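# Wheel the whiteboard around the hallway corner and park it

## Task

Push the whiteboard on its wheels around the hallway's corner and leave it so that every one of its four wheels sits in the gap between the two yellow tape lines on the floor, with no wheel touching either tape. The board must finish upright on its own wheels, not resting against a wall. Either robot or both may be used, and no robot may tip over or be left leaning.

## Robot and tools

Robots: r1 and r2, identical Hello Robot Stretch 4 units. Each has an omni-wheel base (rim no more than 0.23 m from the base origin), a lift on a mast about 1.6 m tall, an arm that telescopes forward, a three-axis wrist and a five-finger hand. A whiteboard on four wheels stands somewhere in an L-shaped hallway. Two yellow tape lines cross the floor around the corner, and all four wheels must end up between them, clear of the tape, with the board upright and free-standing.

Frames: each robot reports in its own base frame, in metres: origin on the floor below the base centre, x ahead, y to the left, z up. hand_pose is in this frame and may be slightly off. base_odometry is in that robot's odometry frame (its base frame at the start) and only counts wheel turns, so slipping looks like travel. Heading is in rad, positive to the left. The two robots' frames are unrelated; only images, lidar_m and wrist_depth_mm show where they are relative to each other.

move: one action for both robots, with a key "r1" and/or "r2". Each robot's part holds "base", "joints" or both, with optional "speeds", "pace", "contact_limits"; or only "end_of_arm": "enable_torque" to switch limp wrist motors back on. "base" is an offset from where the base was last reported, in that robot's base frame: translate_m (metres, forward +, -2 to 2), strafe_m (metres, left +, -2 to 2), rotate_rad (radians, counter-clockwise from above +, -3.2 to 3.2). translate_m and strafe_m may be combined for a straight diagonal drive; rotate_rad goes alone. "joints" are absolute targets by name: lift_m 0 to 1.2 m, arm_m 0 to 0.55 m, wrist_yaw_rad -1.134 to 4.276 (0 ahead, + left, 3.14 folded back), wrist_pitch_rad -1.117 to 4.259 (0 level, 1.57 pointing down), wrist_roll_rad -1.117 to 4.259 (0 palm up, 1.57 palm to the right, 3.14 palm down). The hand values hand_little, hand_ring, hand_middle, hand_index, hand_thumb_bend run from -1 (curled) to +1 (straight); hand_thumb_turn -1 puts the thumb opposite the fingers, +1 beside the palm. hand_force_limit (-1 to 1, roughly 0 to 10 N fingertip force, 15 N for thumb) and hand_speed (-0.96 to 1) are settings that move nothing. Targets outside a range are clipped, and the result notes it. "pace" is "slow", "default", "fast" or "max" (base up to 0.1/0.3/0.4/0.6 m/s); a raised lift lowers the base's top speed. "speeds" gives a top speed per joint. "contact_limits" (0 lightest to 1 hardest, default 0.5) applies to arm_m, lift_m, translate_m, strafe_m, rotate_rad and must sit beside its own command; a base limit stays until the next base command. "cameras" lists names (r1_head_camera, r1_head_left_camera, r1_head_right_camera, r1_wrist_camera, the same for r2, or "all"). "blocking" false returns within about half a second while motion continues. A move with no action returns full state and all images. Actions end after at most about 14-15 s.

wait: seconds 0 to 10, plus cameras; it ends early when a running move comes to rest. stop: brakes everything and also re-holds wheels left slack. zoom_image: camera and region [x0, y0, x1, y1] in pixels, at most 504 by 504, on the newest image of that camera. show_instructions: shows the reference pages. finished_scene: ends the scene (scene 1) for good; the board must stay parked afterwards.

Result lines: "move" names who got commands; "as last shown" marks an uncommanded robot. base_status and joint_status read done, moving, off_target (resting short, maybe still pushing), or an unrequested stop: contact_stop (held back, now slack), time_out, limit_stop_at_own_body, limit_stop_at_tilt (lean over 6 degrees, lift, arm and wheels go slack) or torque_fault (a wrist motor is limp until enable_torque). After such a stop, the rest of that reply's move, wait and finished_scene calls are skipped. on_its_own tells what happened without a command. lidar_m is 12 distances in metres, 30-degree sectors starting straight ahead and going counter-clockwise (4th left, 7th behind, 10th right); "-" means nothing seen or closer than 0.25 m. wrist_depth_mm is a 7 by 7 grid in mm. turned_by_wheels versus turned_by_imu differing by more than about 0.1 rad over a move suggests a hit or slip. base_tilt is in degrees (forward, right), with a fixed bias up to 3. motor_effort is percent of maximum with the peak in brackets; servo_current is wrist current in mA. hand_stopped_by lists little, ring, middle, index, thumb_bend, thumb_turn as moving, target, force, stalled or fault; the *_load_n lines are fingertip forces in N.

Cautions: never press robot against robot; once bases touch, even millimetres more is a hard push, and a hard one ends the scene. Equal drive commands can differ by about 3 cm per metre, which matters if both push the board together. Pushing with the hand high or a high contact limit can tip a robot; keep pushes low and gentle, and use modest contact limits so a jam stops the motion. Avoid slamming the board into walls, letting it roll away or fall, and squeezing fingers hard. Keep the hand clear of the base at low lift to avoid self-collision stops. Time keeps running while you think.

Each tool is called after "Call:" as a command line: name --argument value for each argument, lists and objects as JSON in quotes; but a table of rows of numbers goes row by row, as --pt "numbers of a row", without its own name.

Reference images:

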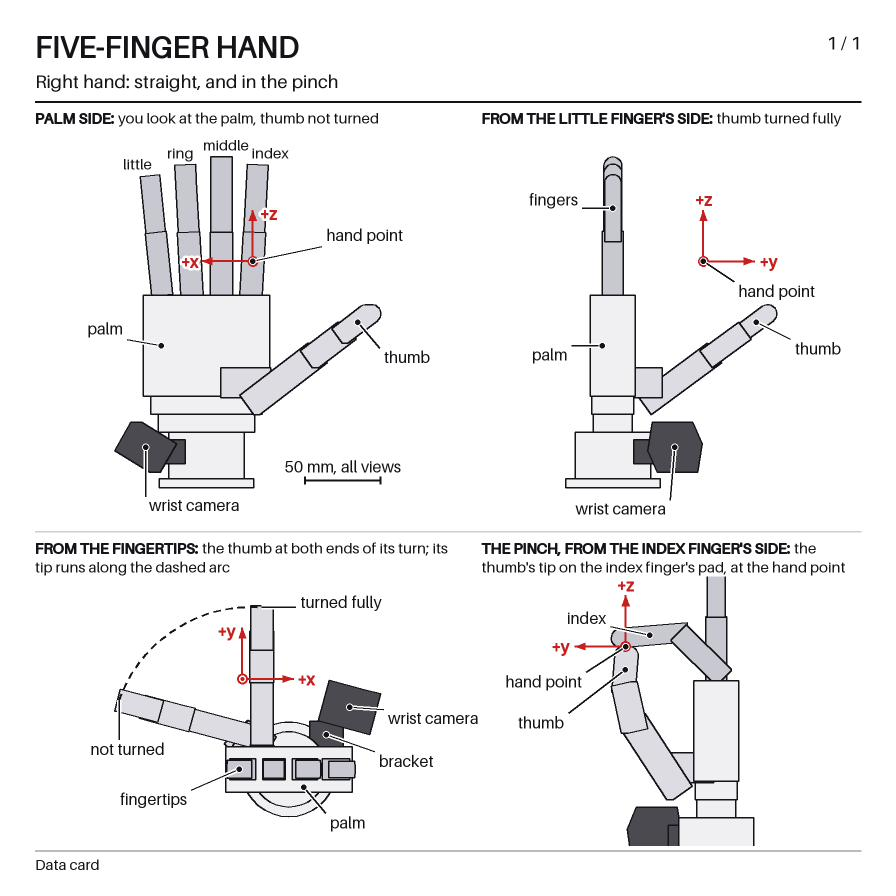

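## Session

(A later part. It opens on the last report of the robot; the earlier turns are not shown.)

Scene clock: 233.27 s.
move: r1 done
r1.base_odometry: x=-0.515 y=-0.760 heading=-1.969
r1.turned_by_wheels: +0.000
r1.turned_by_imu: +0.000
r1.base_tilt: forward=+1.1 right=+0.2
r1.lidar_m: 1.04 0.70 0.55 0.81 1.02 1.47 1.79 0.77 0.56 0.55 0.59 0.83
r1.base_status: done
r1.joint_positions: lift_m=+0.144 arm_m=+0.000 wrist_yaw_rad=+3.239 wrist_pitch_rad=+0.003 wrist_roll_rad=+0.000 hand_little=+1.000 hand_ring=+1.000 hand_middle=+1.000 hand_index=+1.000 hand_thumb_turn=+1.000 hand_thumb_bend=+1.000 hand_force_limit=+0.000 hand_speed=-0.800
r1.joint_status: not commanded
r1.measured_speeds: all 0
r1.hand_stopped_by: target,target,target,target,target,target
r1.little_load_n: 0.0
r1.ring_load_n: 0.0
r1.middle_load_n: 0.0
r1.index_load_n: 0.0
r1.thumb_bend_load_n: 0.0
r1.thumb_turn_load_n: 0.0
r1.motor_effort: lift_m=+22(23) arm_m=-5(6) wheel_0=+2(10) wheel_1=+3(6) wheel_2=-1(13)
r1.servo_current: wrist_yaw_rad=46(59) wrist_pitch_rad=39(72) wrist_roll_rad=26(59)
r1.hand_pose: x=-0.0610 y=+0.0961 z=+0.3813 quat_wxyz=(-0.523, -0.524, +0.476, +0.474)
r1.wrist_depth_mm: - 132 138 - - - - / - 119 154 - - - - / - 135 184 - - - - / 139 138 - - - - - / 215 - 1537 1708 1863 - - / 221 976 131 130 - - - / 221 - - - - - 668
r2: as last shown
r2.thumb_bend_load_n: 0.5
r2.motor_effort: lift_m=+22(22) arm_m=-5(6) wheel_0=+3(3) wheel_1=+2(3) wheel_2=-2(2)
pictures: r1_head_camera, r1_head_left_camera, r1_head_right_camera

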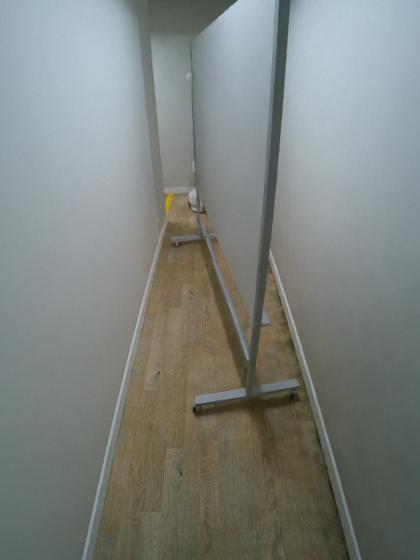

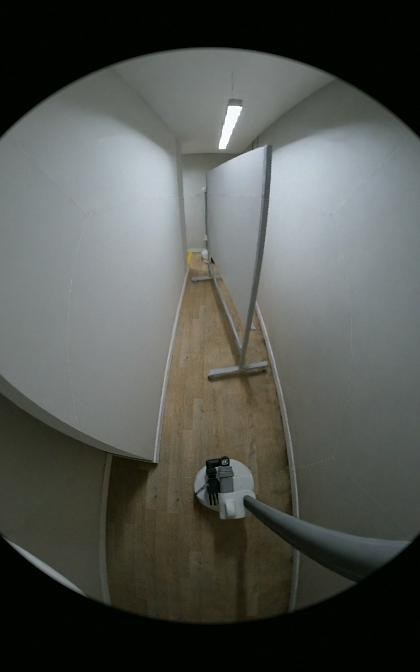

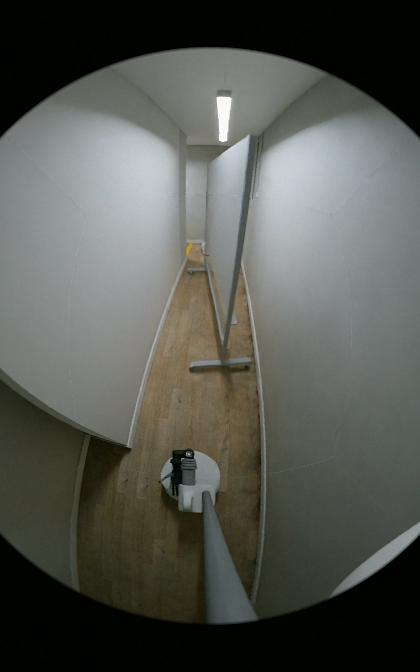

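Call:
move --r2 '{"base": {"rotate_rad": 1.57}}' --r1 '{"base": {"translate_m": 0.55, "strafe_m": -0.08}, "pace": "slow"}' --cameras '["r1_head_camera", "r1_head_left_camera", "r1_head_right_camera"]'

Call:
move --r2 '{"base": {"translate_m": -0.95, "strafe_m": 0.08}}' --cameras '["r2_head_camera", "r2_head_right_camera"]'

Scene clock: 296.03 s.
move: r1 done; r2 done
r1.base_odometry: x=-0.801 y=-1.236 heading=-1.969
r1.turned_by_wheels: +0.000
r1.turned_by_imu: -0.001
r1.base_tilt: forward=+1.0 right=+0.1
r1.lidar_m: 0.58 0.77 0.58 0.56 0.61 1.55 1.69 0.69 0.51 0.50 0.54 0.48
r1.base_status: done
r1.joint_positions: lift_m=+0.144 arm_m=+0.000 wrist_yaw_rad=+3.239 wrist_pitch_rad=+0.003 wrist_roll_rad=+0.000 hand_little=+1.000 hand_ring=+1.000 hand_middle=+1.000 hand_index=+1.000 hand_thumb_turn=+1.000 hand_thumb_bend=+1.000 hand_force_limit=+0.000 hand_speed=-0.800
r1.joint_status: not commanded
r1.measured_speeds: all 0
r1.hand_stopped_by: target,target,target,target,target,target
r1.little_load_n: 0.0
r1.ring_load_n: 0.0
r1.middle_load_n: 0.0
r1.index_load_n: 0.0
r1.thumb_bend_load_n: 0.0
r1.thumb_turn_load_n: 0.0
r1.motor_effort: lift_m=+22(23) arm_m=-6(6) wheel_0=+2(8) wheel_1=+2(6) wheel_2=-3(10)
r1.servo_current: wrist_yaw_rad=46(59) wrist_pitch_rad=26(72) wrist_roll_rad=33(59)
r1.hand_pose: x=-0.0610 y=+0.0961 z=+0.3813 quat_wxyz=(-0.523, -0.524, +0.476, +0.474)
r1.wrist_depth_mm: - 132 138 - - - - / - 119 154 - - - - / - 135 183 - - - - / 139 138 - - - - - / 216 - 1537 1756 1863 - - / 221 122 131 130 - - - / 220 - - - - - 668
r2.base_odometry: x=+2.423 y=-2.502 heading=-0.940
r2.turned_by_wheels: +1.570
r2.turned_by_imu: +1.562
r2.base_tilt: forward=-1.9 right=+0.1
r2.lidar_m: 0.59 0.63 0.59 0.56 0.59 0.76 1.80 0.56 0.61 0.92 0.98 0.66
r2.base_status: done
r2.joint_positions: lift_m=+0.244 arm_m=+0.000 wrist_yaw_rad=+3.056 wrist_pitch_rad=+0.003 wrist_roll_rad=+0.000 hand_little=+1.000 hand_ring=+1.000 hand_middle=+1.000 hand_index=+1.000 hand_thumb_turn=+1.000 hand_thumb_bend=+1.000 hand_force_limit=+0.000 hand_speed=-0.800
r2.joint_status: not commanded
r2.measured_speeds: all 0
r2.hand_stopped_by: target,target,target,target,target,target
r2.little_load_n: 0.0
r2.ring_load_n: 0.0
r2.middle_load_n: 0.0
r2.index_load_n: 0.0
r2.thumb_bend_load_n: 0.0
r2.thumb_turn_load_n: 0.0
r2.motor_effort: lift_m=+22(23) arm_m=-5(6) wheel_0=-2(10) wheel_1=+0(8) wheel_2=-3(9)
r2.servo_current: wrist_yaw_rad=33(46) wrist_pitch_rad=59(78) wrist_roll_rad=33(65)
r2.hand_pose: x=-0.0396 y=+0.1369 z=+0.4814 quat_wxyz=(-0.477, -0.479, +0.522, +0.520)
r2.wrist_depth_mm: - 195 - - - - - / - 138 - - - - - / 112 138 237 - - - - / 132 154 - - - - - / - - - - - - - / - 1499 1808 1921 - - - / - 1078 115 - - - -

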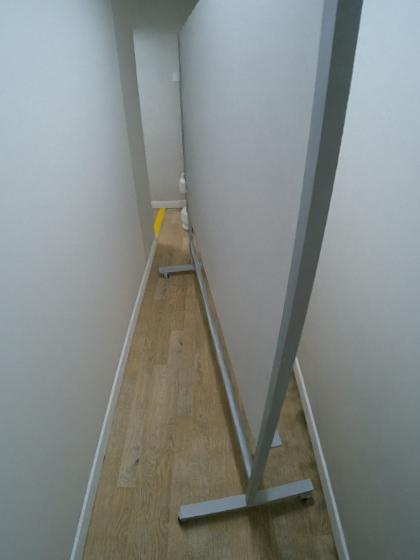

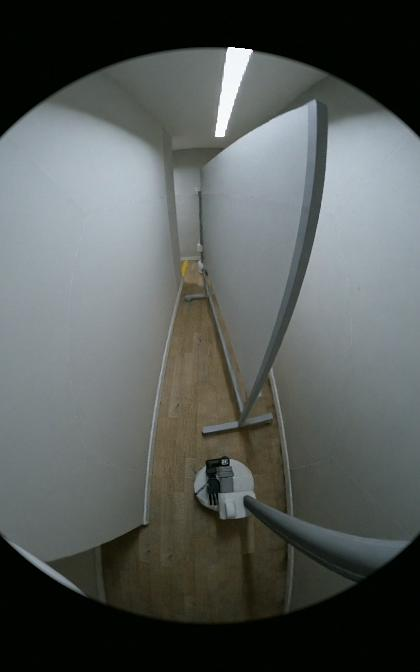

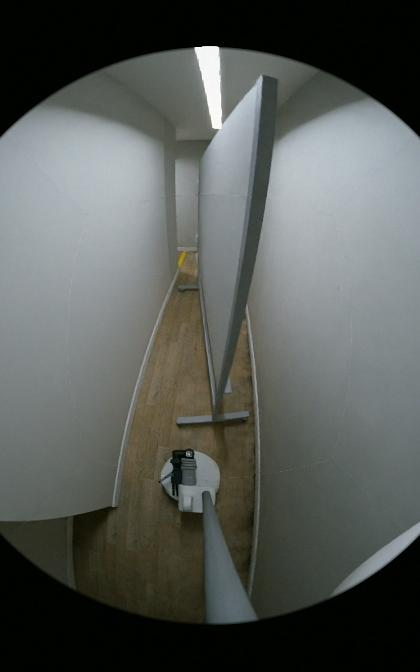

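Scene clock: 300.70 s.
move: r2 done
r1: as last shown
r1.turned_by_imu: +0.000
r1.motor_effort: lift_m=+22(23) arm_m=-6(6) wheel_0=+2(3) wheel_1=+2(3) wheel_2=-3(3)
r2.base_odometry: x=+1.927 y=-1.688 heading=-0.940
r2.turned_by_wheels: +0.000
r2.turned_by_imu: +0.006
r2.base_tilt: forward=-1.8 right=+0.0
r2.lidar_m: 1.52 0.67 0.42 0.40 0.42 0.55 1.34 0.77 0.52 0.49 0.50 0.67
r2.base_status: done
r2.joint_positions: lift_m=+0.244 arm_m=+0.000 wrist_yaw_rad=+3.056 wrist_pitch_rad=+0.003 wrist_roll_rad=+0.000 hand_little=+1.000 hand_ring=+1.000 hand_middle=+1.000 hand_index=+1.000 hand_thumb_turn=+1.000 hand_thumb_bend=+1.000 hand_force_limit=+0.000 hand_speed=-0.800
r2.joint_status: not commanded
r2.measured_speeds: all 0
r2.hand_stopped_by: target,target,target,target,target,target
r2.little_load_n: 0.0
r2.ring_load_n: 0.0
r2.middle_load_n: 0.0
r2.index_load_n: 0.0
r2.thumb_bend_load_n: 0.0
r2.thumb_turn_load_n: 0.0
r2.motor_effort: lift_m=+22(23) arm_m=-5(6) wheel_0=-1(11) wheel_1=-1(5) wheel_2=-1(10)
r2.servo_current: wrist_yaw_rad=33(46) wrist_pitch_rad=52(78) wrist_roll_rad=39(72)
r2.hand_pose: x=-0.0396 y=+0.1369 z=+0.4814 quat_wxyz=(-0.477, -0.479, +0.522, +0.520)
r2.wrist_depth_mm: - 191 - - - - - / - 138 - - - - - / 113 137 229 - - - - / 130 150 - - - - - / - - - - - - - / - 1464 1661 1366 - - - / 1008 1078 115 - - - -

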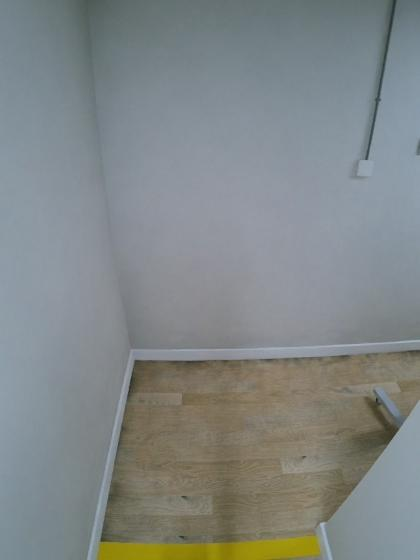

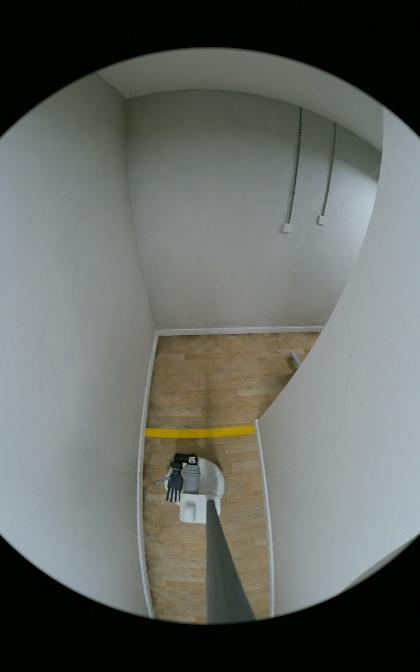

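Call:
move --r2 '{"base": {"strafe_m": -0.04}}' --cameras '[]'

Call:
move --r2 '{"joints": {"wrist_yaw_rad": 0.0}}' --r1 '{"base": {"translate_m": 0.22, "strafe_m": -0.0}, "pace": "slow"}' --cameras '["r1_head_camera", "r1_head_left_camera", "r2_head_camera", "r2_head_right_camera"]'

Scene clock: 318.57 s.
move: r2 done
r1: as last shown
r2.base_odometry: x=+1.895 y=-1.712 heading=-0.940
r2.turned_by_wheels: +0.000
r2.turned_by_imu: -0.001
r2.base_tilt: forward=-2.0 right=+0.1
r2.lidar_m: 1.54 0.71 0.49 0.43 0.46 0.61 1.49 0.73 0.50 0.45 0.48 0.61
r2.base_status: done
r2.joint_positions: lift_m=+0.244 arm_m=+0.000 wrist_yaw_rad=+3.056 wrist_pitch_rad=+0.003 wrist_roll_rad=+0.000 hand_little=+1.000 hand_ring=+1.000 hand_middle=+1.000 hand_index=+1.000 hand_thumb_turn=+1.000 hand_thumb_bend=+1.000 hand_force_limit=+0.000 hand_speed=-0.800
r2.joint_status: not commanded
r2.measured_speeds: all 0
r2.hand_stopped_by: target,target,target,target,target,target
r2.little_load_n: 0.0
r2.ring_load_n: 0.0
r2.middle_load_n: 0.0
r2.index_load_n: 0.0
r2.thumb_bend_load_n: 0.0
r2.thumb_turn_load_n: 0.0
r2.motor_effort: lift_m=+22(22) arm_m=-6(6) wheel_0=-1(9) wheel_1=+1(9) wheel_2=+1(2)
r2.servo_current: wrist_yaw_rad=33(46) wrist_pitch_rad=46(72) wrist_roll_rad=33(65)
r2.hand_pose: x=-0.0396 y=+0.1369 z=+0.4814 quat_wxyz=(-0.477, -0.479, +0.522, +0.520)
r2.wrist_depth_mm: - 206 - - - - - / - 138 - - - - - / 114 137 231 - - - - / 131 151 - - - - - / - - - - - - - / - 1537 1661 1366 - - - / 991 1078 115 - - - -

Scene clock: 322.03 s.
move: r1 done; r2 done
r1.base_odometry: x=-0.887 y=-1.438 heading=-1.968
r1.turned_by_wheels: +0.000
r1.turned_by_imu: +0.002
r1.base_tilt: forward=+1.1 right=+0.1
r1.lidar_m: 0.51 0.73 0.56 0.55 0.58 1.60 1.69 0.71 0.53 0.51 0.56 0.28
r1.base_status: done
r1.joint_positions: lift_m=+0.144 arm_m=+0.000 wrist_yaw_rad=+3.239 wrist_pitch_rad=+0.003 wrist_roll_rad=+0.000 hand_little=+1.000 hand_ring=+1.000 hand_middle=+1.000 hand_index=+1.000 hand_thumb_turn=+1.000 hand_thumb_bend=+1.000 hand_force_limit=+0.000 hand_speed=-0.800
r1.joint_status: not commanded
r1.measured_speeds: all 0
r1.hand_stopped_by: target,target,target,target,target,target
r1.little_load_n: 0.0
r1.ring_load_n: 0.0
r1.middle_load_n: 0.0
r1.index_load_n: 0.0
r1.thumb_bend_load_n: 0.0
r1.thumb_turn_load_n: 0.0
r1.motor_effort: lift_m=+22(23) arm_m=-6(6) wheel_0=+3(7) wheel_1=+3(6) wheel_2=-3(10)
r1.servo_current: wrist_yaw_rad=33(52) wrist_pitch_rad=46(72) wrist_roll_rad=20(52)
r1.hand_pose: x=-0.0610 y=+0.0961 z=+0.3813 quat_wxyz=(-0.523, -0.524, +0.476, +0.474)
r1.wrist_depth_mm: - 132 138 - - - - / - 119 154 - - - - / - 135 183 - - - - / 139 138 - - - - - / 216 - 1618 1708 1863 - - / 220 917 131 130 - - - / 221 - - - - - 668
r2.base_odometry: x=+1.895 y=-1.712 heading=-0.940
r2.turned_by_wheels: +0.000
r2.turned_by_imu: +0.000
r2.base_tilt: forward=-1.9 right=+0.1
r2.lidar_m: 1.54 0.71 0.50 0.44 0.47 0.63 1.44 0.73 0.48 0.44 0.47 0.62
r2.base_status: not commanded
r2.joint_positions: lift_m=+0.244 arm_m=+0.000 wrist_yaw_rad=+0.003 wrist_pitch_rad=+0.003 wrist_roll_rad=+0.000 hand_little=+1.000 hand_ring=+1.000 hand_middle=+1.000 hand_index=+1.000 hand_thumb_turn=+1.000 hand_thumb_bend=+1.000 hand_force_limit=+0.000 hand_speed=-0.800
r2.joint_status: all done
r2.measured_speeds: all 0
r2.hand_stopped_by: target,target,target,target,target,target
r2.little_load_n: 0.0
r2.ring_load_n: 0.0
r2.middle_load_n: 0.0
r2.index_load_n: 0.0
r2.thumb_bend_load_n: 0.0
r2.thumb_turn_load_n: 0.0
r2.motor_effort: lift_m=+22(22) arm_m=-5(6) wheel_0=-1(2) wheel_1=+0(1) wheel_2=+1(1)
r2.servo_current: wrist_yaw_rad=39(124) wrist_pitch_rad=65(72) wrist_roll_rad=33(72)
r2.hand_pose: x=+0.3930 y=-0.1175 z=+0.4814 quat_wxyz=(+0.498, +0.500, +0.502, +0.500)
r2.wrist_depth_mm: - - - - - - - / - - - - - - - / - - - - - - - / - - - - - - - / - - - - - - - / - - - 182 - - - / - 1060 115 - - - -

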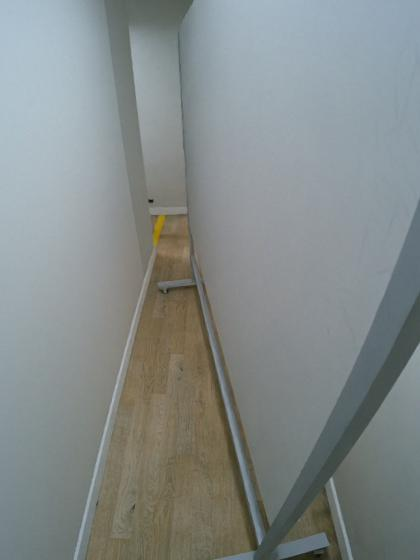

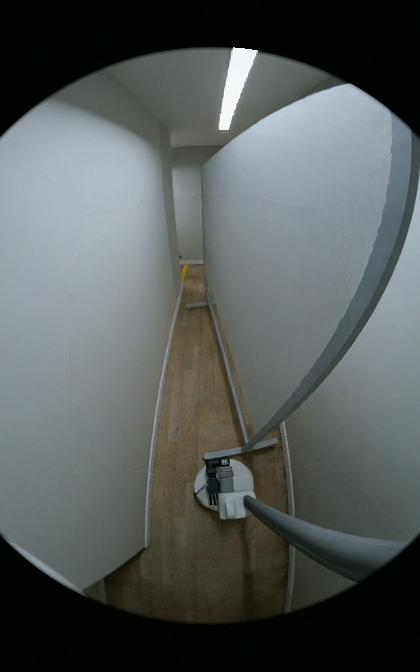

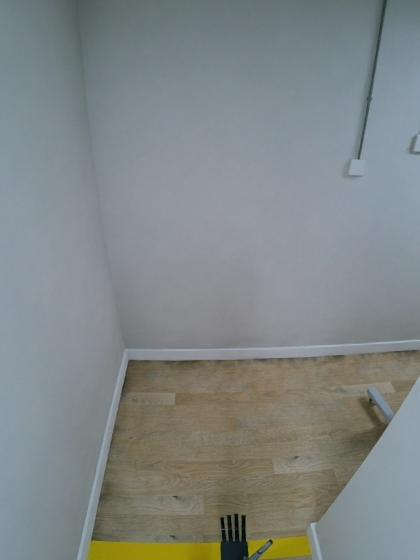

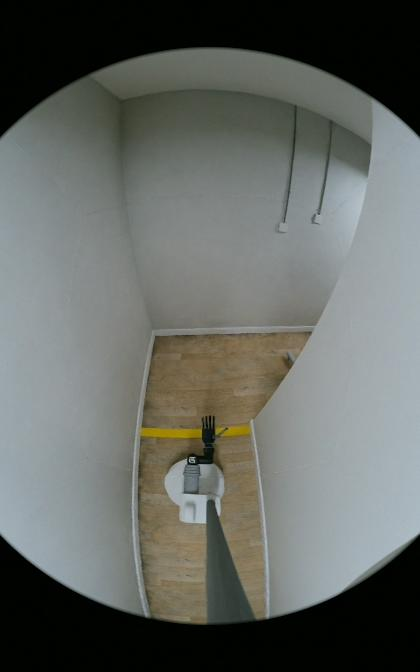

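Call:
move --r1 '{"base": {"translate_m": 0.2}, "pace": "slow"}' --cameras '["r1_head_camera", "r1_head_left_camera", "r1_head_right_camera", "r2_head_camera", "r2_head_right_camera"]'

Scene clock: 328.27 s.
move: r1 done
r1.base_odometry: x=-0.964 y=-1.623 heading=-1.968
r1.turned_by_wheels: +0.000
r1.turned_by_imu: +0.000
r1.base_tilt: forward=+1.1 right=+0.1
r1.lidar_m: 0.37 0.74 0.56 0.53 0.58 0.84 1.72 0.73 0.53 0.52 0.56 0.25
r1.base_status: done
r1.joint_positions: lift_m=+0.144 arm_m=+0.000 wrist_yaw_rad=+3.239 wrist_pitch_rad=+0.003 wrist_roll_rad=+0.000 hand_little=+1.000 hand_ring=+1.000 hand_middle=+1.000 hand_index=+1.000 hand_thumb_turn=+1.000 hand_thumb_bend=+1.000 hand_force_limit=+0.000 hand_speed=-0.800
r1.joint_status: not commanded
r1.measured_speeds: all 0
r1.hand_stopped_by: target,target,target,target,target,target
r1.little_load_n: 0.0
r1.ring_load_n: 0.0
r1.middle_load_n: 0.0
r1.index_load_n: 0.0
r1.thumb_bend_load_n: 0.0
r1.thumb_turn_load_n: 0.0
r1.motor_effort: lift_m=+22(23) arm_m=-5(6) wheel_0=+8(13) wheel_1=+5(10) wheel_2=-7(14)
r1.servo_current: wrist_yaw_rad=46(59) wrist_pitch_rad=33(65) wrist_roll_rad=33(59)
r1.hand_pose: x=-0.0610 y=+0.0961 z=+0.3813 quat_wxyz=(-0.523, -0.524, +0.476, +0.474)
r1.wrist_depth_mm: - 132 138 - - - - / - 118 168 - - - - / - 128 180 - - - - / 139 138 - - - - - / 220 - 1576 1756 1921 - - / 220 917 131 129 - - - / 220 - - - - - 661
r2: as last shown
r2.servo_current: wrist_yaw_rad=39(46) wrist_pitch_rad=46(72) wrist_roll_rad=39(65)

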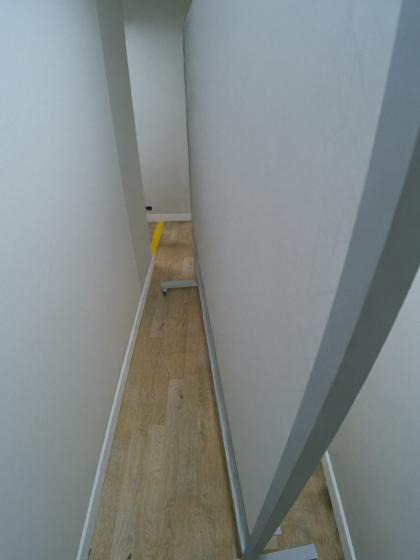

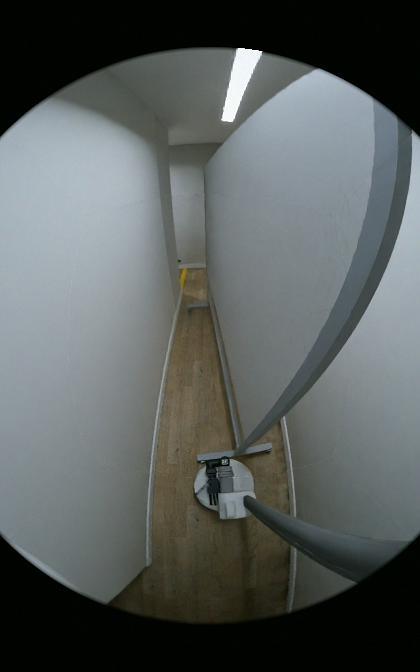

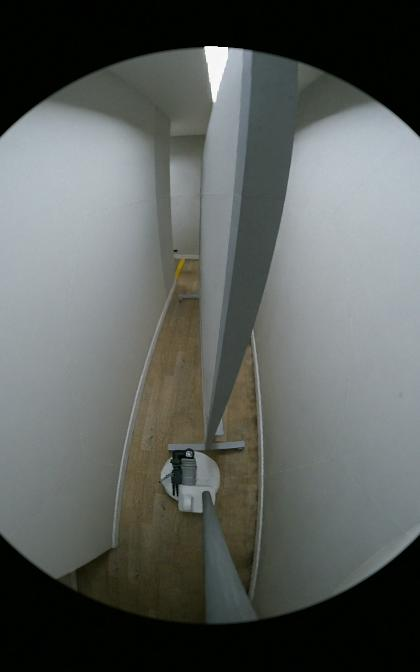

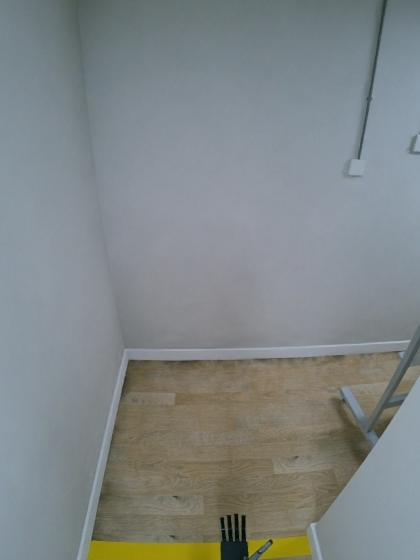

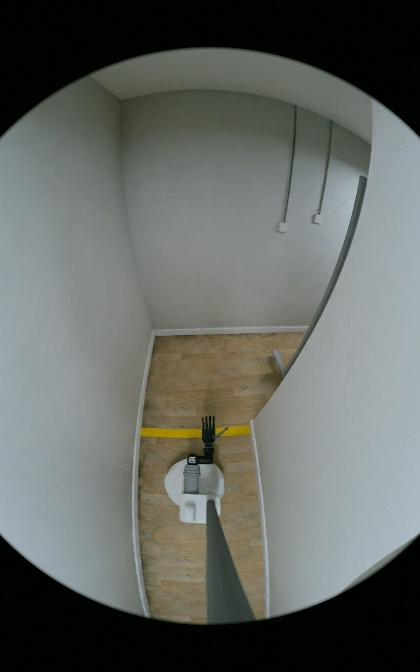

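Call:
move --r1 '{"base": {"translate_m": 0.3}, "pace": "slow"}' --cameras '["r1_head_camera", "r1_head_right_camera", "r2_head_camera", "r2_head_right_camera"]'

Scene clock: 336.07 s.
move: r1 done
r1.base_odometry: x=-1.079 y=-1.899 heading=-1.968
r1.turned_by_wheels: +0.000
r1.turned_by_imu: +0.000
r1.base_tilt: forward=+1.0 right=+0.1
r1.lidar_m: 0.25 0.72 0.54 0.51 0.56 0.80 1.74 0.73 0.54 0.53 0.57 0.27
r1.base_status: done
r1.joint_positions: lift_m=+0.144 arm_m=+0.000 wrist_yaw_rad=+3.239 wrist_pitch_rad=+0.003 wrist_roll_rad=+0.000 hand_little=+1.000 hand_ring=+1.000 hand_middle=+1.000 hand_index=+1.000 hand_thumb_turn=+1.000 hand_thumb_bend=+1.000 hand_force_limit=+0.000 hand_speed=-0.800
r1.joint_status: not commanded
r1.measured_speeds: all 0
r1.hand_stopped_by: target,target,target,target,target,target
r1.little_load_n: 0.0
r1.ring_load_n: 0.0
r1.middle_load_n: 0.0
r1.index_load_n: 0.0
r1.thumb_bend_load_n: 0.0
r1.thumb_turn_load_n: 0.0
r1.motor_effort: lift_m=+22(23) arm_m=-6(6) wheel_0=+8(14) wheel_1=+5(10) wheel_2=-8(14)
r1.servo_current: wrist_yaw_rad=52(52) wrist_pitch_rad=59(65) wrist_roll_rad=33(59)
r1.hand_pose: x=-0.0610 y=+0.0961 z=+0.3813 quat_wxyz=(-0.523, -0.524, +0.476, +0.474)
r1.wrist_depth_mm: - 132 134 - - - - / - 119 168 - - - - / - 128 180 - - - - / 139 138 - - - - - / 220 - 1661 1708 1863 - - / 219 946 131 130 - - - / 221 - - - - - 654
r2: as last shown
r2.wrist_depth_mm: - - - - - - - / - - - - - - - / - - - - - - - / - - - - - - 715 / - - - - - - - / - - - 183 - - - / - 1042 115 - - - -

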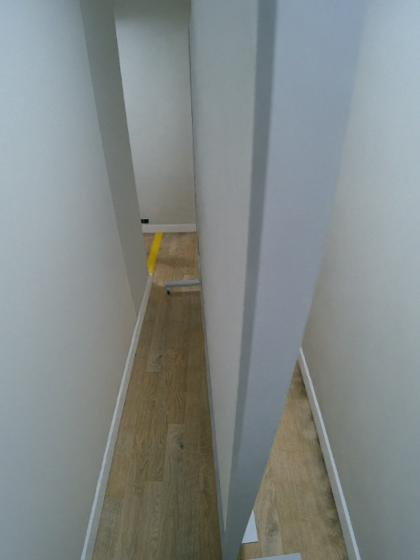

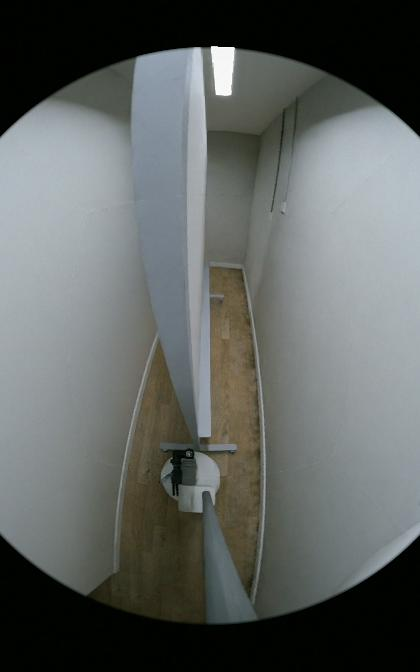

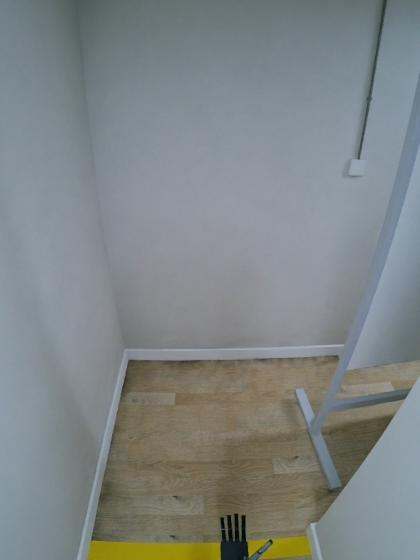

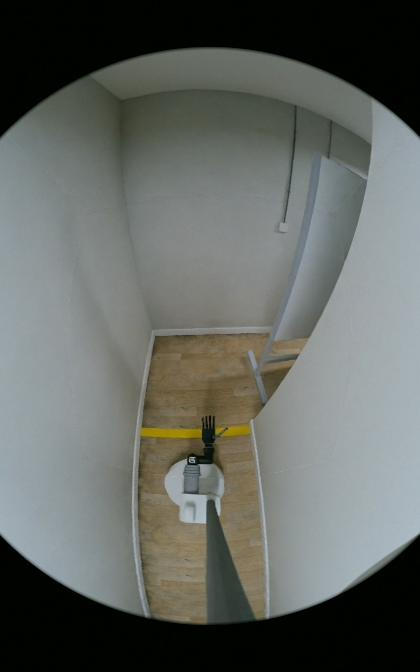

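Call:
move --r1 '{"base": {"translate_m": -0.04, "strafe_m": -0.15}, "pace": "slow"}' --cameras '["r1_head_right_camera"]'

Call:
move --r1 '{"base": {"translate_m": 0.3}, "pace": "slow"}' --cameras '["r1_head_camera", "r1_head_right_camera", "r2_head_camera", "r2_head_right_camera"]'

Scene clock: 352.13 s.
move: r1 done
r1.base_odometry: x=-1.202 y=-1.804 heading=-1.968
r1.turned_by_wheels: +0.000
r1.turned_by_imu: -0.001
r1.base_tilt: forward=+1.0 right=+0.1
r1.lidar_m: 0.27 0.25 0.70 0.66 0.74 1.06 1.34 0.55 0.39 0.38 0.42 0.61
r1.base_status: done
r1.joint_positions: lift_m=+0.144 arm_m=+0.000 wrist_yaw_rad=+3.239 wrist_pitch_rad=+0.003 wrist_roll_rad=+0.000 hand_little=+1.000 hand_ring=+1.000 hand_middle=+1.000 hand_index=+1.000 hand_thumb_turn=+1.000 hand_thumb_bend=+1.000 hand_force_limit=+0.000 hand_speed=-0.800
r1.joint_status: not commanded
r1.measured_speeds: all 0
r1.hand_stopped_by: target,target,target,target,target,target
r1.little_load_n: 0.0
r1.ring_load_n: 0.0
r1.middle_load_n: 0.0
r1.index_load_n: 0.0
r1.thumb_bend_load_n: 0.0
r1.thumb_turn_load_n: 0.0
r1.motor_effort: lift_m=+22(23) arm_m=-5(6) wheel_0=+3(11) wheel_1=-2(7) wheel_2=+2(9)
r1.servo_current: wrist_yaw_rad=46(59) wrist_pitch_rad=20(65) wrist_roll_rad=26(59)
r1.hand_pose: x=-0.0610 y=+0.0961 z=+0.3813 quat_wxyz=(-0.523, -0.524, +0.476, +0.474)
r1.wrist_depth_mm: - 132 136 - - - - / - 119 152 - - - - / - 129 182 - - - - / 139 138 271 - - - - / 215 - 1499 1708 1863 - - / 220 - 121 130 - - - / 220 - - - - - 661
r2: as last shown

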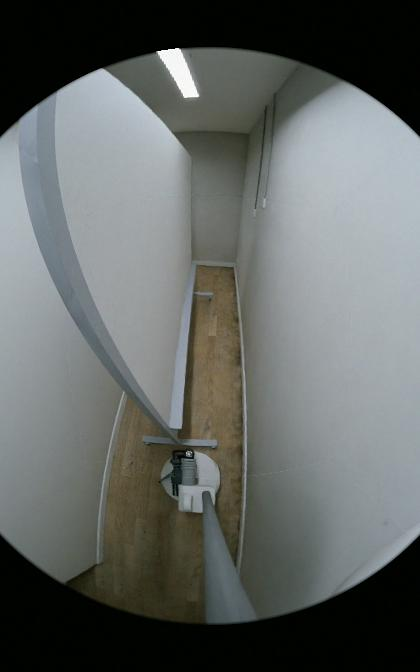

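Scene clock: 356.43 s.
move: r1 done
r1.base_odometry: x=-1.318 y=-2.081 heading=-1.967
r1.turned_by_wheels: +0.000
r1.turned_by_imu: +0.001
r1.base_tilt: forward=+1.0 right=+0.1
r1.lidar_m: 0.25 0.25 0.68 0.66 0.70 1.00 1.36 0.56 0.42 0.40 0.44 0.63
r1.base_status: done
r1.joint_positions: lift_m=+0.144 arm_m=+0.000 wrist_yaw_rad=+3.239 wrist_pitch_rad=+0.003 wrist_roll_rad=+0.000 hand_little=+1.000 hand_ring=+1.000 hand_middle=+1.000 hand_index=+1.000 hand_thumb_turn=+1.000 hand_thumb_bend=+1.000 hand_force_limit=+0.000 hand_speed=-0.800
r1.joint_status: not commanded
r1.measured_speeds: all 0
r1.hand_stopped_by: target,target,target,target,target,target
r1.little_load_n: 0.0
r1.ring_load_n: 0.0
r1.middle_load_n: 0.0
r1.index_load_n: 0.0
r1.thumb_bend_load_n: 0.0
r1.thumb_turn_load_n: 0.0
r1.motor_effort: lift_m=+22(23) arm_m=-5(6) wheel_0=+7(16) wheel_1=+5(10) wheel_2=-7(21)
r1.servo_current: wrist_yaw_rad=46(59) wrist_pitch_rad=52(65) wrist_roll_rad=39(59)
r1.hand_pose: x=-0.0610 y=+0.0961 z=+0.3813 quat_wxyz=(-0.523, -0.524, +0.476, +0.474)
r1.wrist_depth_mm: - 132 137 - - - - / - 119 153 - - - - / - 129 182 - - - - / 139 138 272 - - - - / 215 - 1537 1756 1863 - - / 220 - 121 129 - - - / 220 - - - - - 668
r2: as last shown
r2.lidar_m: 0.98 0.72 0.48 0.45 0.47 0.62 1.48 0.71 0.48 0.45 0.45 0.59
r2.wrist_depth_mm: - - - - - - - / - - - - - - - / - - - - - - - / - - - - - - - / - - - - - - - / - - - 183 - - - / - 1060 115 - - - -

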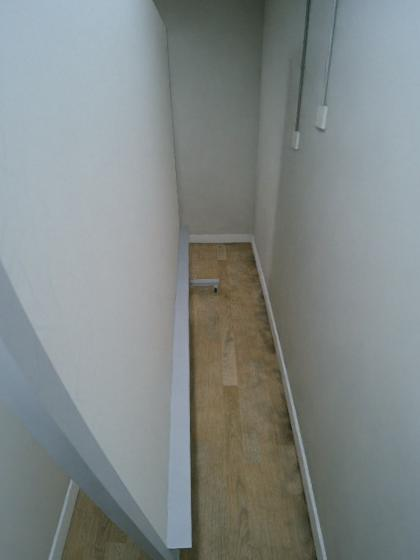

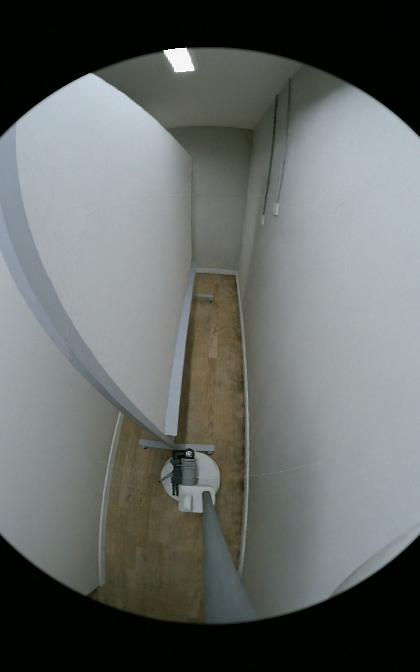

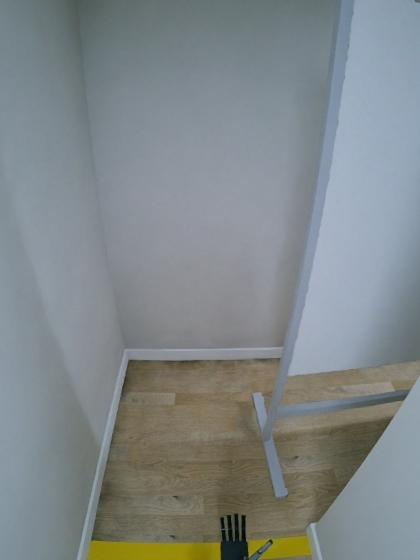

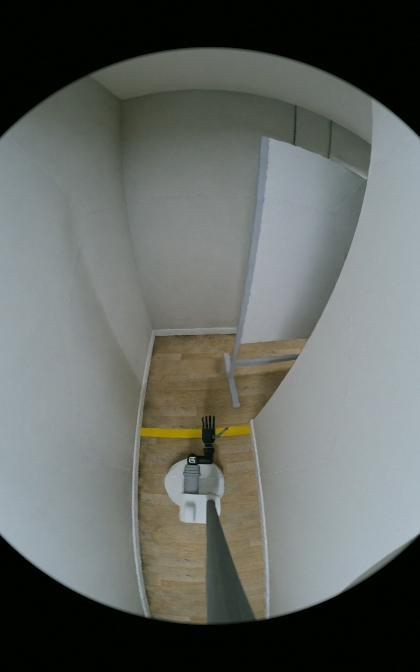

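Call:
move --r1 '{"base": {"translate_m": -0.03, "strafe_m": -0.11}, "pace": "slow"}' --cameras '[]'

Call:
move --r1 '{"base": {"translate_m": 0.25}, "pace": "slow"}' --cameras '["r1_head_camera", "r1_head_right_camera", "r2_head_camera", "r2_head_right_camera"]'

Scene clock: 364.67 s.
move: r1 done
r1.base_odometry: x=-1.408 y=-2.011 heading=-1.967
r1.turned_by_wheels: +0.000
r1.turned_by_imu: +0.000
r1.base_tilt: forward=+1.1 right=+0.1
r1.lidar_m: 0.64 0.32 0.35 0.77 0.80 1.20 0.98 0.42 0.31 0.29 0.32 0.47
r1.base_status: done
r1.joint_positions: lift_m=+0.144 arm_m=+0.000 wrist_yaw_rad=+3.239 wrist_pitch_rad=+0.003 wrist_roll_rad=+0.000 hand_little=+1.000 hand_ring=+1.000 hand_middle=+1.000 hand_index=+1.000 hand_thumb_turn=+1.000 hand_thumb_bend=+1.000 hand_force_limit=+0.000 hand_speed=-0.800
r1.joint_status: not commanded
r1.measured_speeds: all 0
r1.hand_stopped_by: target,target,target,target,target,target
r1.little_load_n: 0.0
r1.ring_load_n: 0.0
r1.middle_load_n: 0.0
r1.index_load_n: 0.0
r1.thumb_bend_load_n: 0.0
r1.thumb_turn_load_n: 0.0
r1.motor_effort: lift_m=+22(23) arm_m=-6(6) wheel_0=+3(10) wheel_1=-2(7) wheel_2=+4(9)
r1.servo_current: wrist_yaw_rad=39(52) wrist_pitch_rad=46(72) wrist_roll_rad=33(72)
r1.hand_pose: x=-0.0610 y=+0.0961 z=+0.3813 quat_wxyz=(-0.523, -0.524, +0.476, +0.474)
r1.wrist_depth_mm: - 132 135 - - - - / - 119 153 - - - - / - 129 182 - - - - / 138 138 - - - - - / 215 - - 1756 1921 - - / 220 - 121 130 - - - / 220 - - - - - 661
r2: as last shown

Scene clock: 368.47 s.
move: r1 done
r1.base_odometry: x=-1.504 y=-2.241 heading=-1.967
r1.turned_by_wheels: +0.000
r1.turned_by_imu: -0.001
r1.base_tilt: forward=+1.0 right=+0.1
r1.lidar_m: 0.72 0.30 0.31 0.75 0.80 1.17 1.04 0.43 0.33 0.31 0.33 0.49
r1.base_status: done
r1.joint_positions: lift_m=+0.144 arm_m=+0.000 wrist_yaw_rad=+3.239 wrist_pitch_rad=+0.003 wrist_roll_rad=+0.000 hand_little=+1.000 hand_ring=+1.000 hand_middle=+1.000 hand_index=+1.000 hand_thumb_turn=+1.000 hand_thumb_bend=+1.000 hand_force_limit=+0.000 hand_speed=-0.800
r1.joint_status: not commanded
r1.measured_speeds: all 0
r1.hand_stopped_by: target,target,target,target,target,target
r1.little_load_n: 0.0
r1.ring_load_n: 0.0
r1.middle_load_n: 0.0
r1.index_load_n: 0.0
r1.thumb_bend_load_n: 0.0
r1.thumb_turn_load_n: 0.0
r1.motor_effort: lift_m=+22(23) arm_m=-6(6) wheel_0=+5(10) wheel_1=+5(10) wheel_2=-9(19)
r1.servo_current: wrist_yaw_rad=46(59) wrist_pitch_rad=39(78) wrist_roll_rad=20(52)
r1.hand_pose: x=-0.0610 y=+0.0961 z=+0.3813 quat_wxyz=(-0.523, -0.524, +0.476, +0.474)
r1.wrist_depth_mm: - 132 134 - - - - / - 118 170 - - - - / - 128 181 - - - - / 139 138 - - - - - / 220 - - 1756 1863 - - / 220 - 121 129 - - - / 221 - - - - - 668
r2: as last shown
r2.lidar_m: 0.60 0.71 0.49 0.44 0.45 0.62 1.48 0.74 0.48 0.43 0.46 0.61
r2.wrist_depth_mm: - - - - - - - / - - - - - - - / - - - - - - - / - - - - - - - / - - - - - - - / - - - 204 - - - / - 1042 115 - - - -

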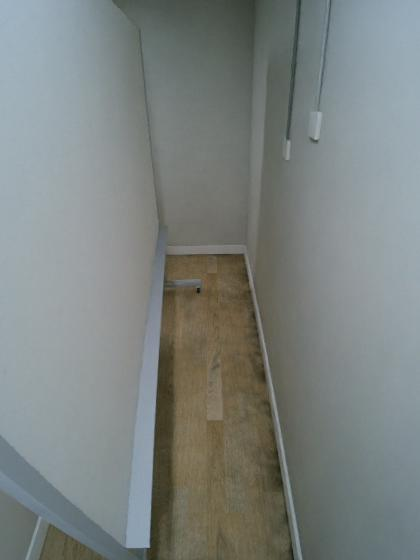

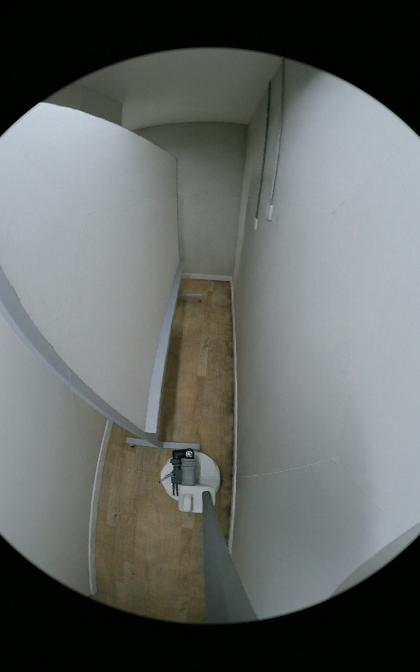

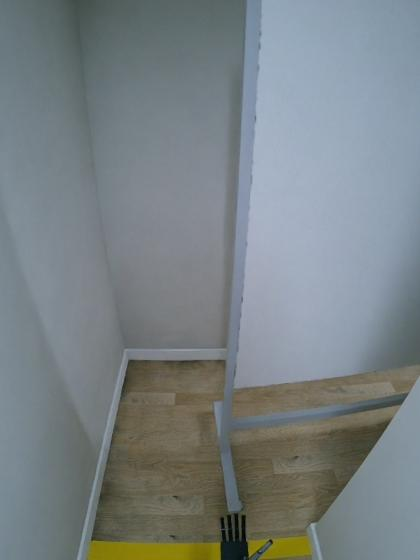

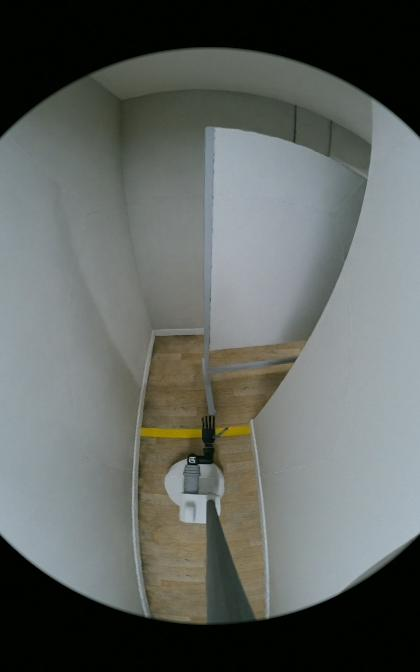

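Call:
move --r1 '{"base": {"translate_m": 0.25}, "pace": "slow"}' --cameras '["r1_head_camera", "r1_head_right_camera", "r2_head_camera", "r2_head_right_camera"]'

Scene clock: 378.13 s.
move: r1 done
r1.base_odometry: x=-1.600 y=-2.471 heading=-1.967
r1.turned_by_wheels: +0.000
r1.turned_by_imu: -0.001
r1.base_tilt: forward=+1.1 right=+0.1
r1.lidar_m: 0.75 0.30 0.30 0.74 0.80 1.11 1.11 0.46 0.32 0.32 0.35 0.50
r1.base_status: done
r1.joint_positions: lift_m=+0.144 arm_m=+0.000 wrist_yaw_rad=+3.239 wrist_pitch_rad=+0.003 wrist_roll_rad=+0.000 hand_little=+1.000 hand_ring=+1.000 hand_middle=+1.000 hand_index=+1.000 hand_thumb_turn=+1.000 hand_thumb_bend=+1.000 hand_force_limit=+0.000 hand_speed=-0.800
r1.joint_status: not commanded
r1.measured_speeds: all 0
r1.hand_stopped_by: target,target,target,target,target,target
r1.little_load_n: 0.0
r1.ring_load_n: 0.0
r1.middle_load_n: 0.0
r1.index_load_n: 0.0
r1.thumb_bend_load_n: 0.0
r1.thumb_turn_load_n: 0.0
r1.motor_effort: lift_m=+22(23) arm_m=-5(6) wheel_0=+5(9) wheel_1=+6(9) wheel_2=-8(19)
r1.servo_current: wrist_yaw_rad=39(52) wrist_pitch_rad=39(65) wrist_roll_rad=13(59)
r1.hand_pose: x=-0.0610 y=+0.0961 z=+0.3813 quat_wxyz=(-0.523, -0.524, +0.476, +0.474)
r1.wrist_depth_mm: - 132 134 - - - - / - 118 170 - - - - / - 128 181 - - - - / 139 138 - - - - - / 220 - 1366 1756 1863 - - / 220 - 121 129 - - - / 220 - - - - - 668
r2: as last shown
r2.wrist_depth_mm: - - - - - - - / - - - - - - - / - 549 - - - - - / - 549 - - - - - / - 549 - - - - - / - 549 - 183 - - - / - 917 115 - - - -

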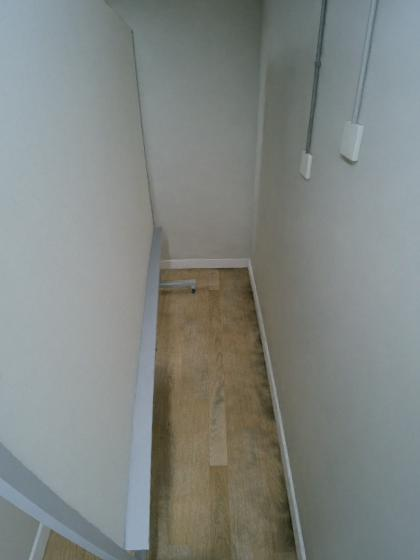

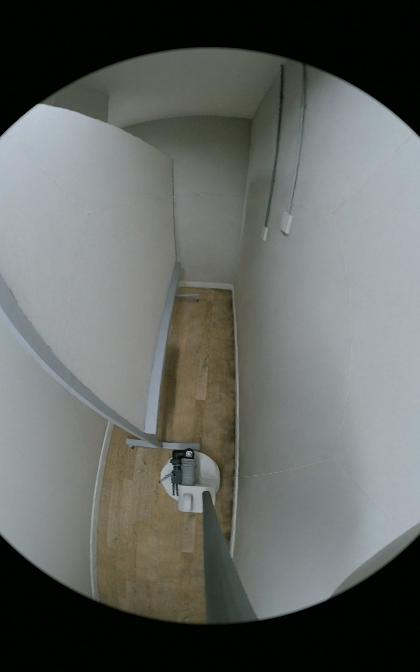

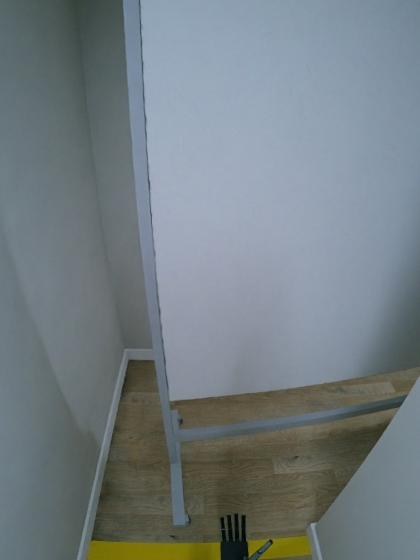

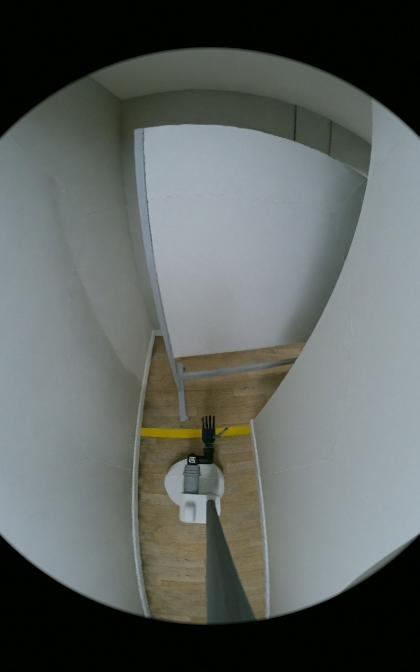

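Call:
move --r2 '{"base": {"strafe_m": 0.14}, "joints": {"wrist_roll_rad": 1.57, "wrist_yaw_rad": 0.5, "lift_m": 0.3}}' --cameras '["r2_head_camera", "r2_head_right_camera", "r2_wrist_camera"]'

Scene clock: 388.17 s.
move: r2 done
r1: as last shown
r1.turned_by_imu: +0.000
r1.motor_effort: lift_m=+22(22) arm_m=-6(6) wheel_0=+5(5) wheel_1=+6(6) wheel_2=-8(9)
r2.base_odometry: x=+2.008 y=-1.629 heading=-0.940
r2.turned_by_wheels: +0.000
r2.turned_by_imu: +0.000
r2.base_tilt: forward=-1.9 right=+0.1
r2.lidar_m: 0.55 0.53 0.33 0.30 0.34 0.45 1.06 0.97 0.62 0.58 0.59 0.83
r2.base_status: done
r2.joint_positions: lift_m=+0.300 arm_m=+0.000 wrist_yaw_rad=+0.497 wrist_pitch_rad=+0.003 wrist_roll_rad=+1.567 hand_little=+1.000 hand_ring=+1.000 hand_middle=+1.000 hand_index=+1.000 hand_thumb_turn=+1.000 hand_thumb_bend=+1.000 hand_force_limit=+0.000 hand_speed=-0.800
r2.joint_status: all done
r2.measured_speeds: all 0
r2.hand_stopped_by: target,target,target,target,target,target
r2.little_load_n: 0.0
r2.ring_load_n: 0.0
r2.middle_load_n: 0.0
r2.index_load_n: 0.0
r2.thumb_bend_load_n: 0.0
r2.thumb_turn_load_n: 0.0
r2.motor_effort: lift_m=+26(32) arm_m=-5(6) wheel_0=-1(12) wheel_1=+0(8) wheel_2=+1(2)
r2.servo_current: wrist_yaw_rad=33(111) wrist_pitch_rad=52(65) wrist_roll_rad=52(91)
r2.hand_pose: x=+0.4360 y=-0.0243 z=+0.4466 quat_wxyz=(-0.173, +0.686, +0.175, +0.685)
r2.wrist_depth_mm: - - - - 466 878 640 / - - - - 484 904 634 / - - - - 1308 904 609 / - - - - - 891 634 / - - - - - 778 661 / - - - 182 - - - / - - 115 - - - -

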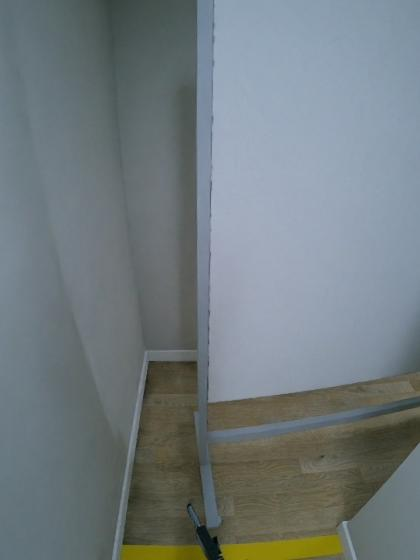

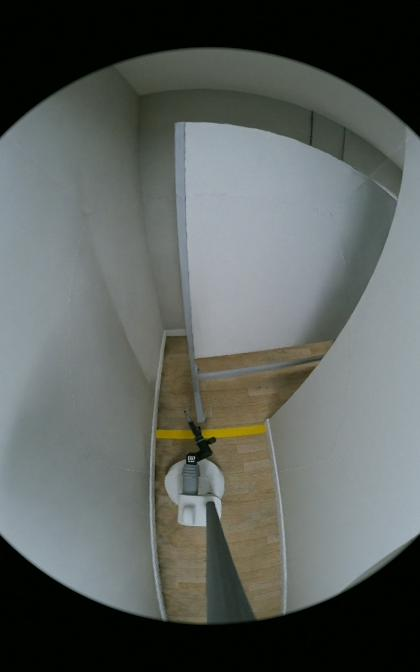

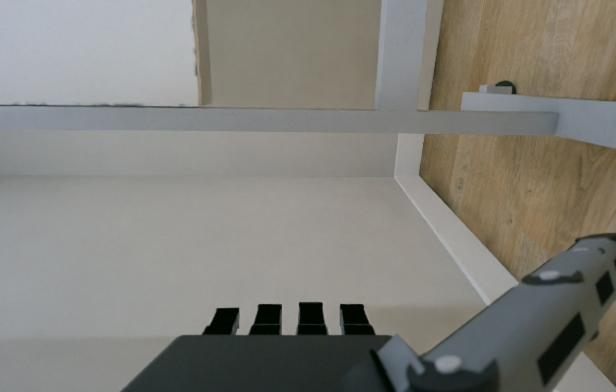

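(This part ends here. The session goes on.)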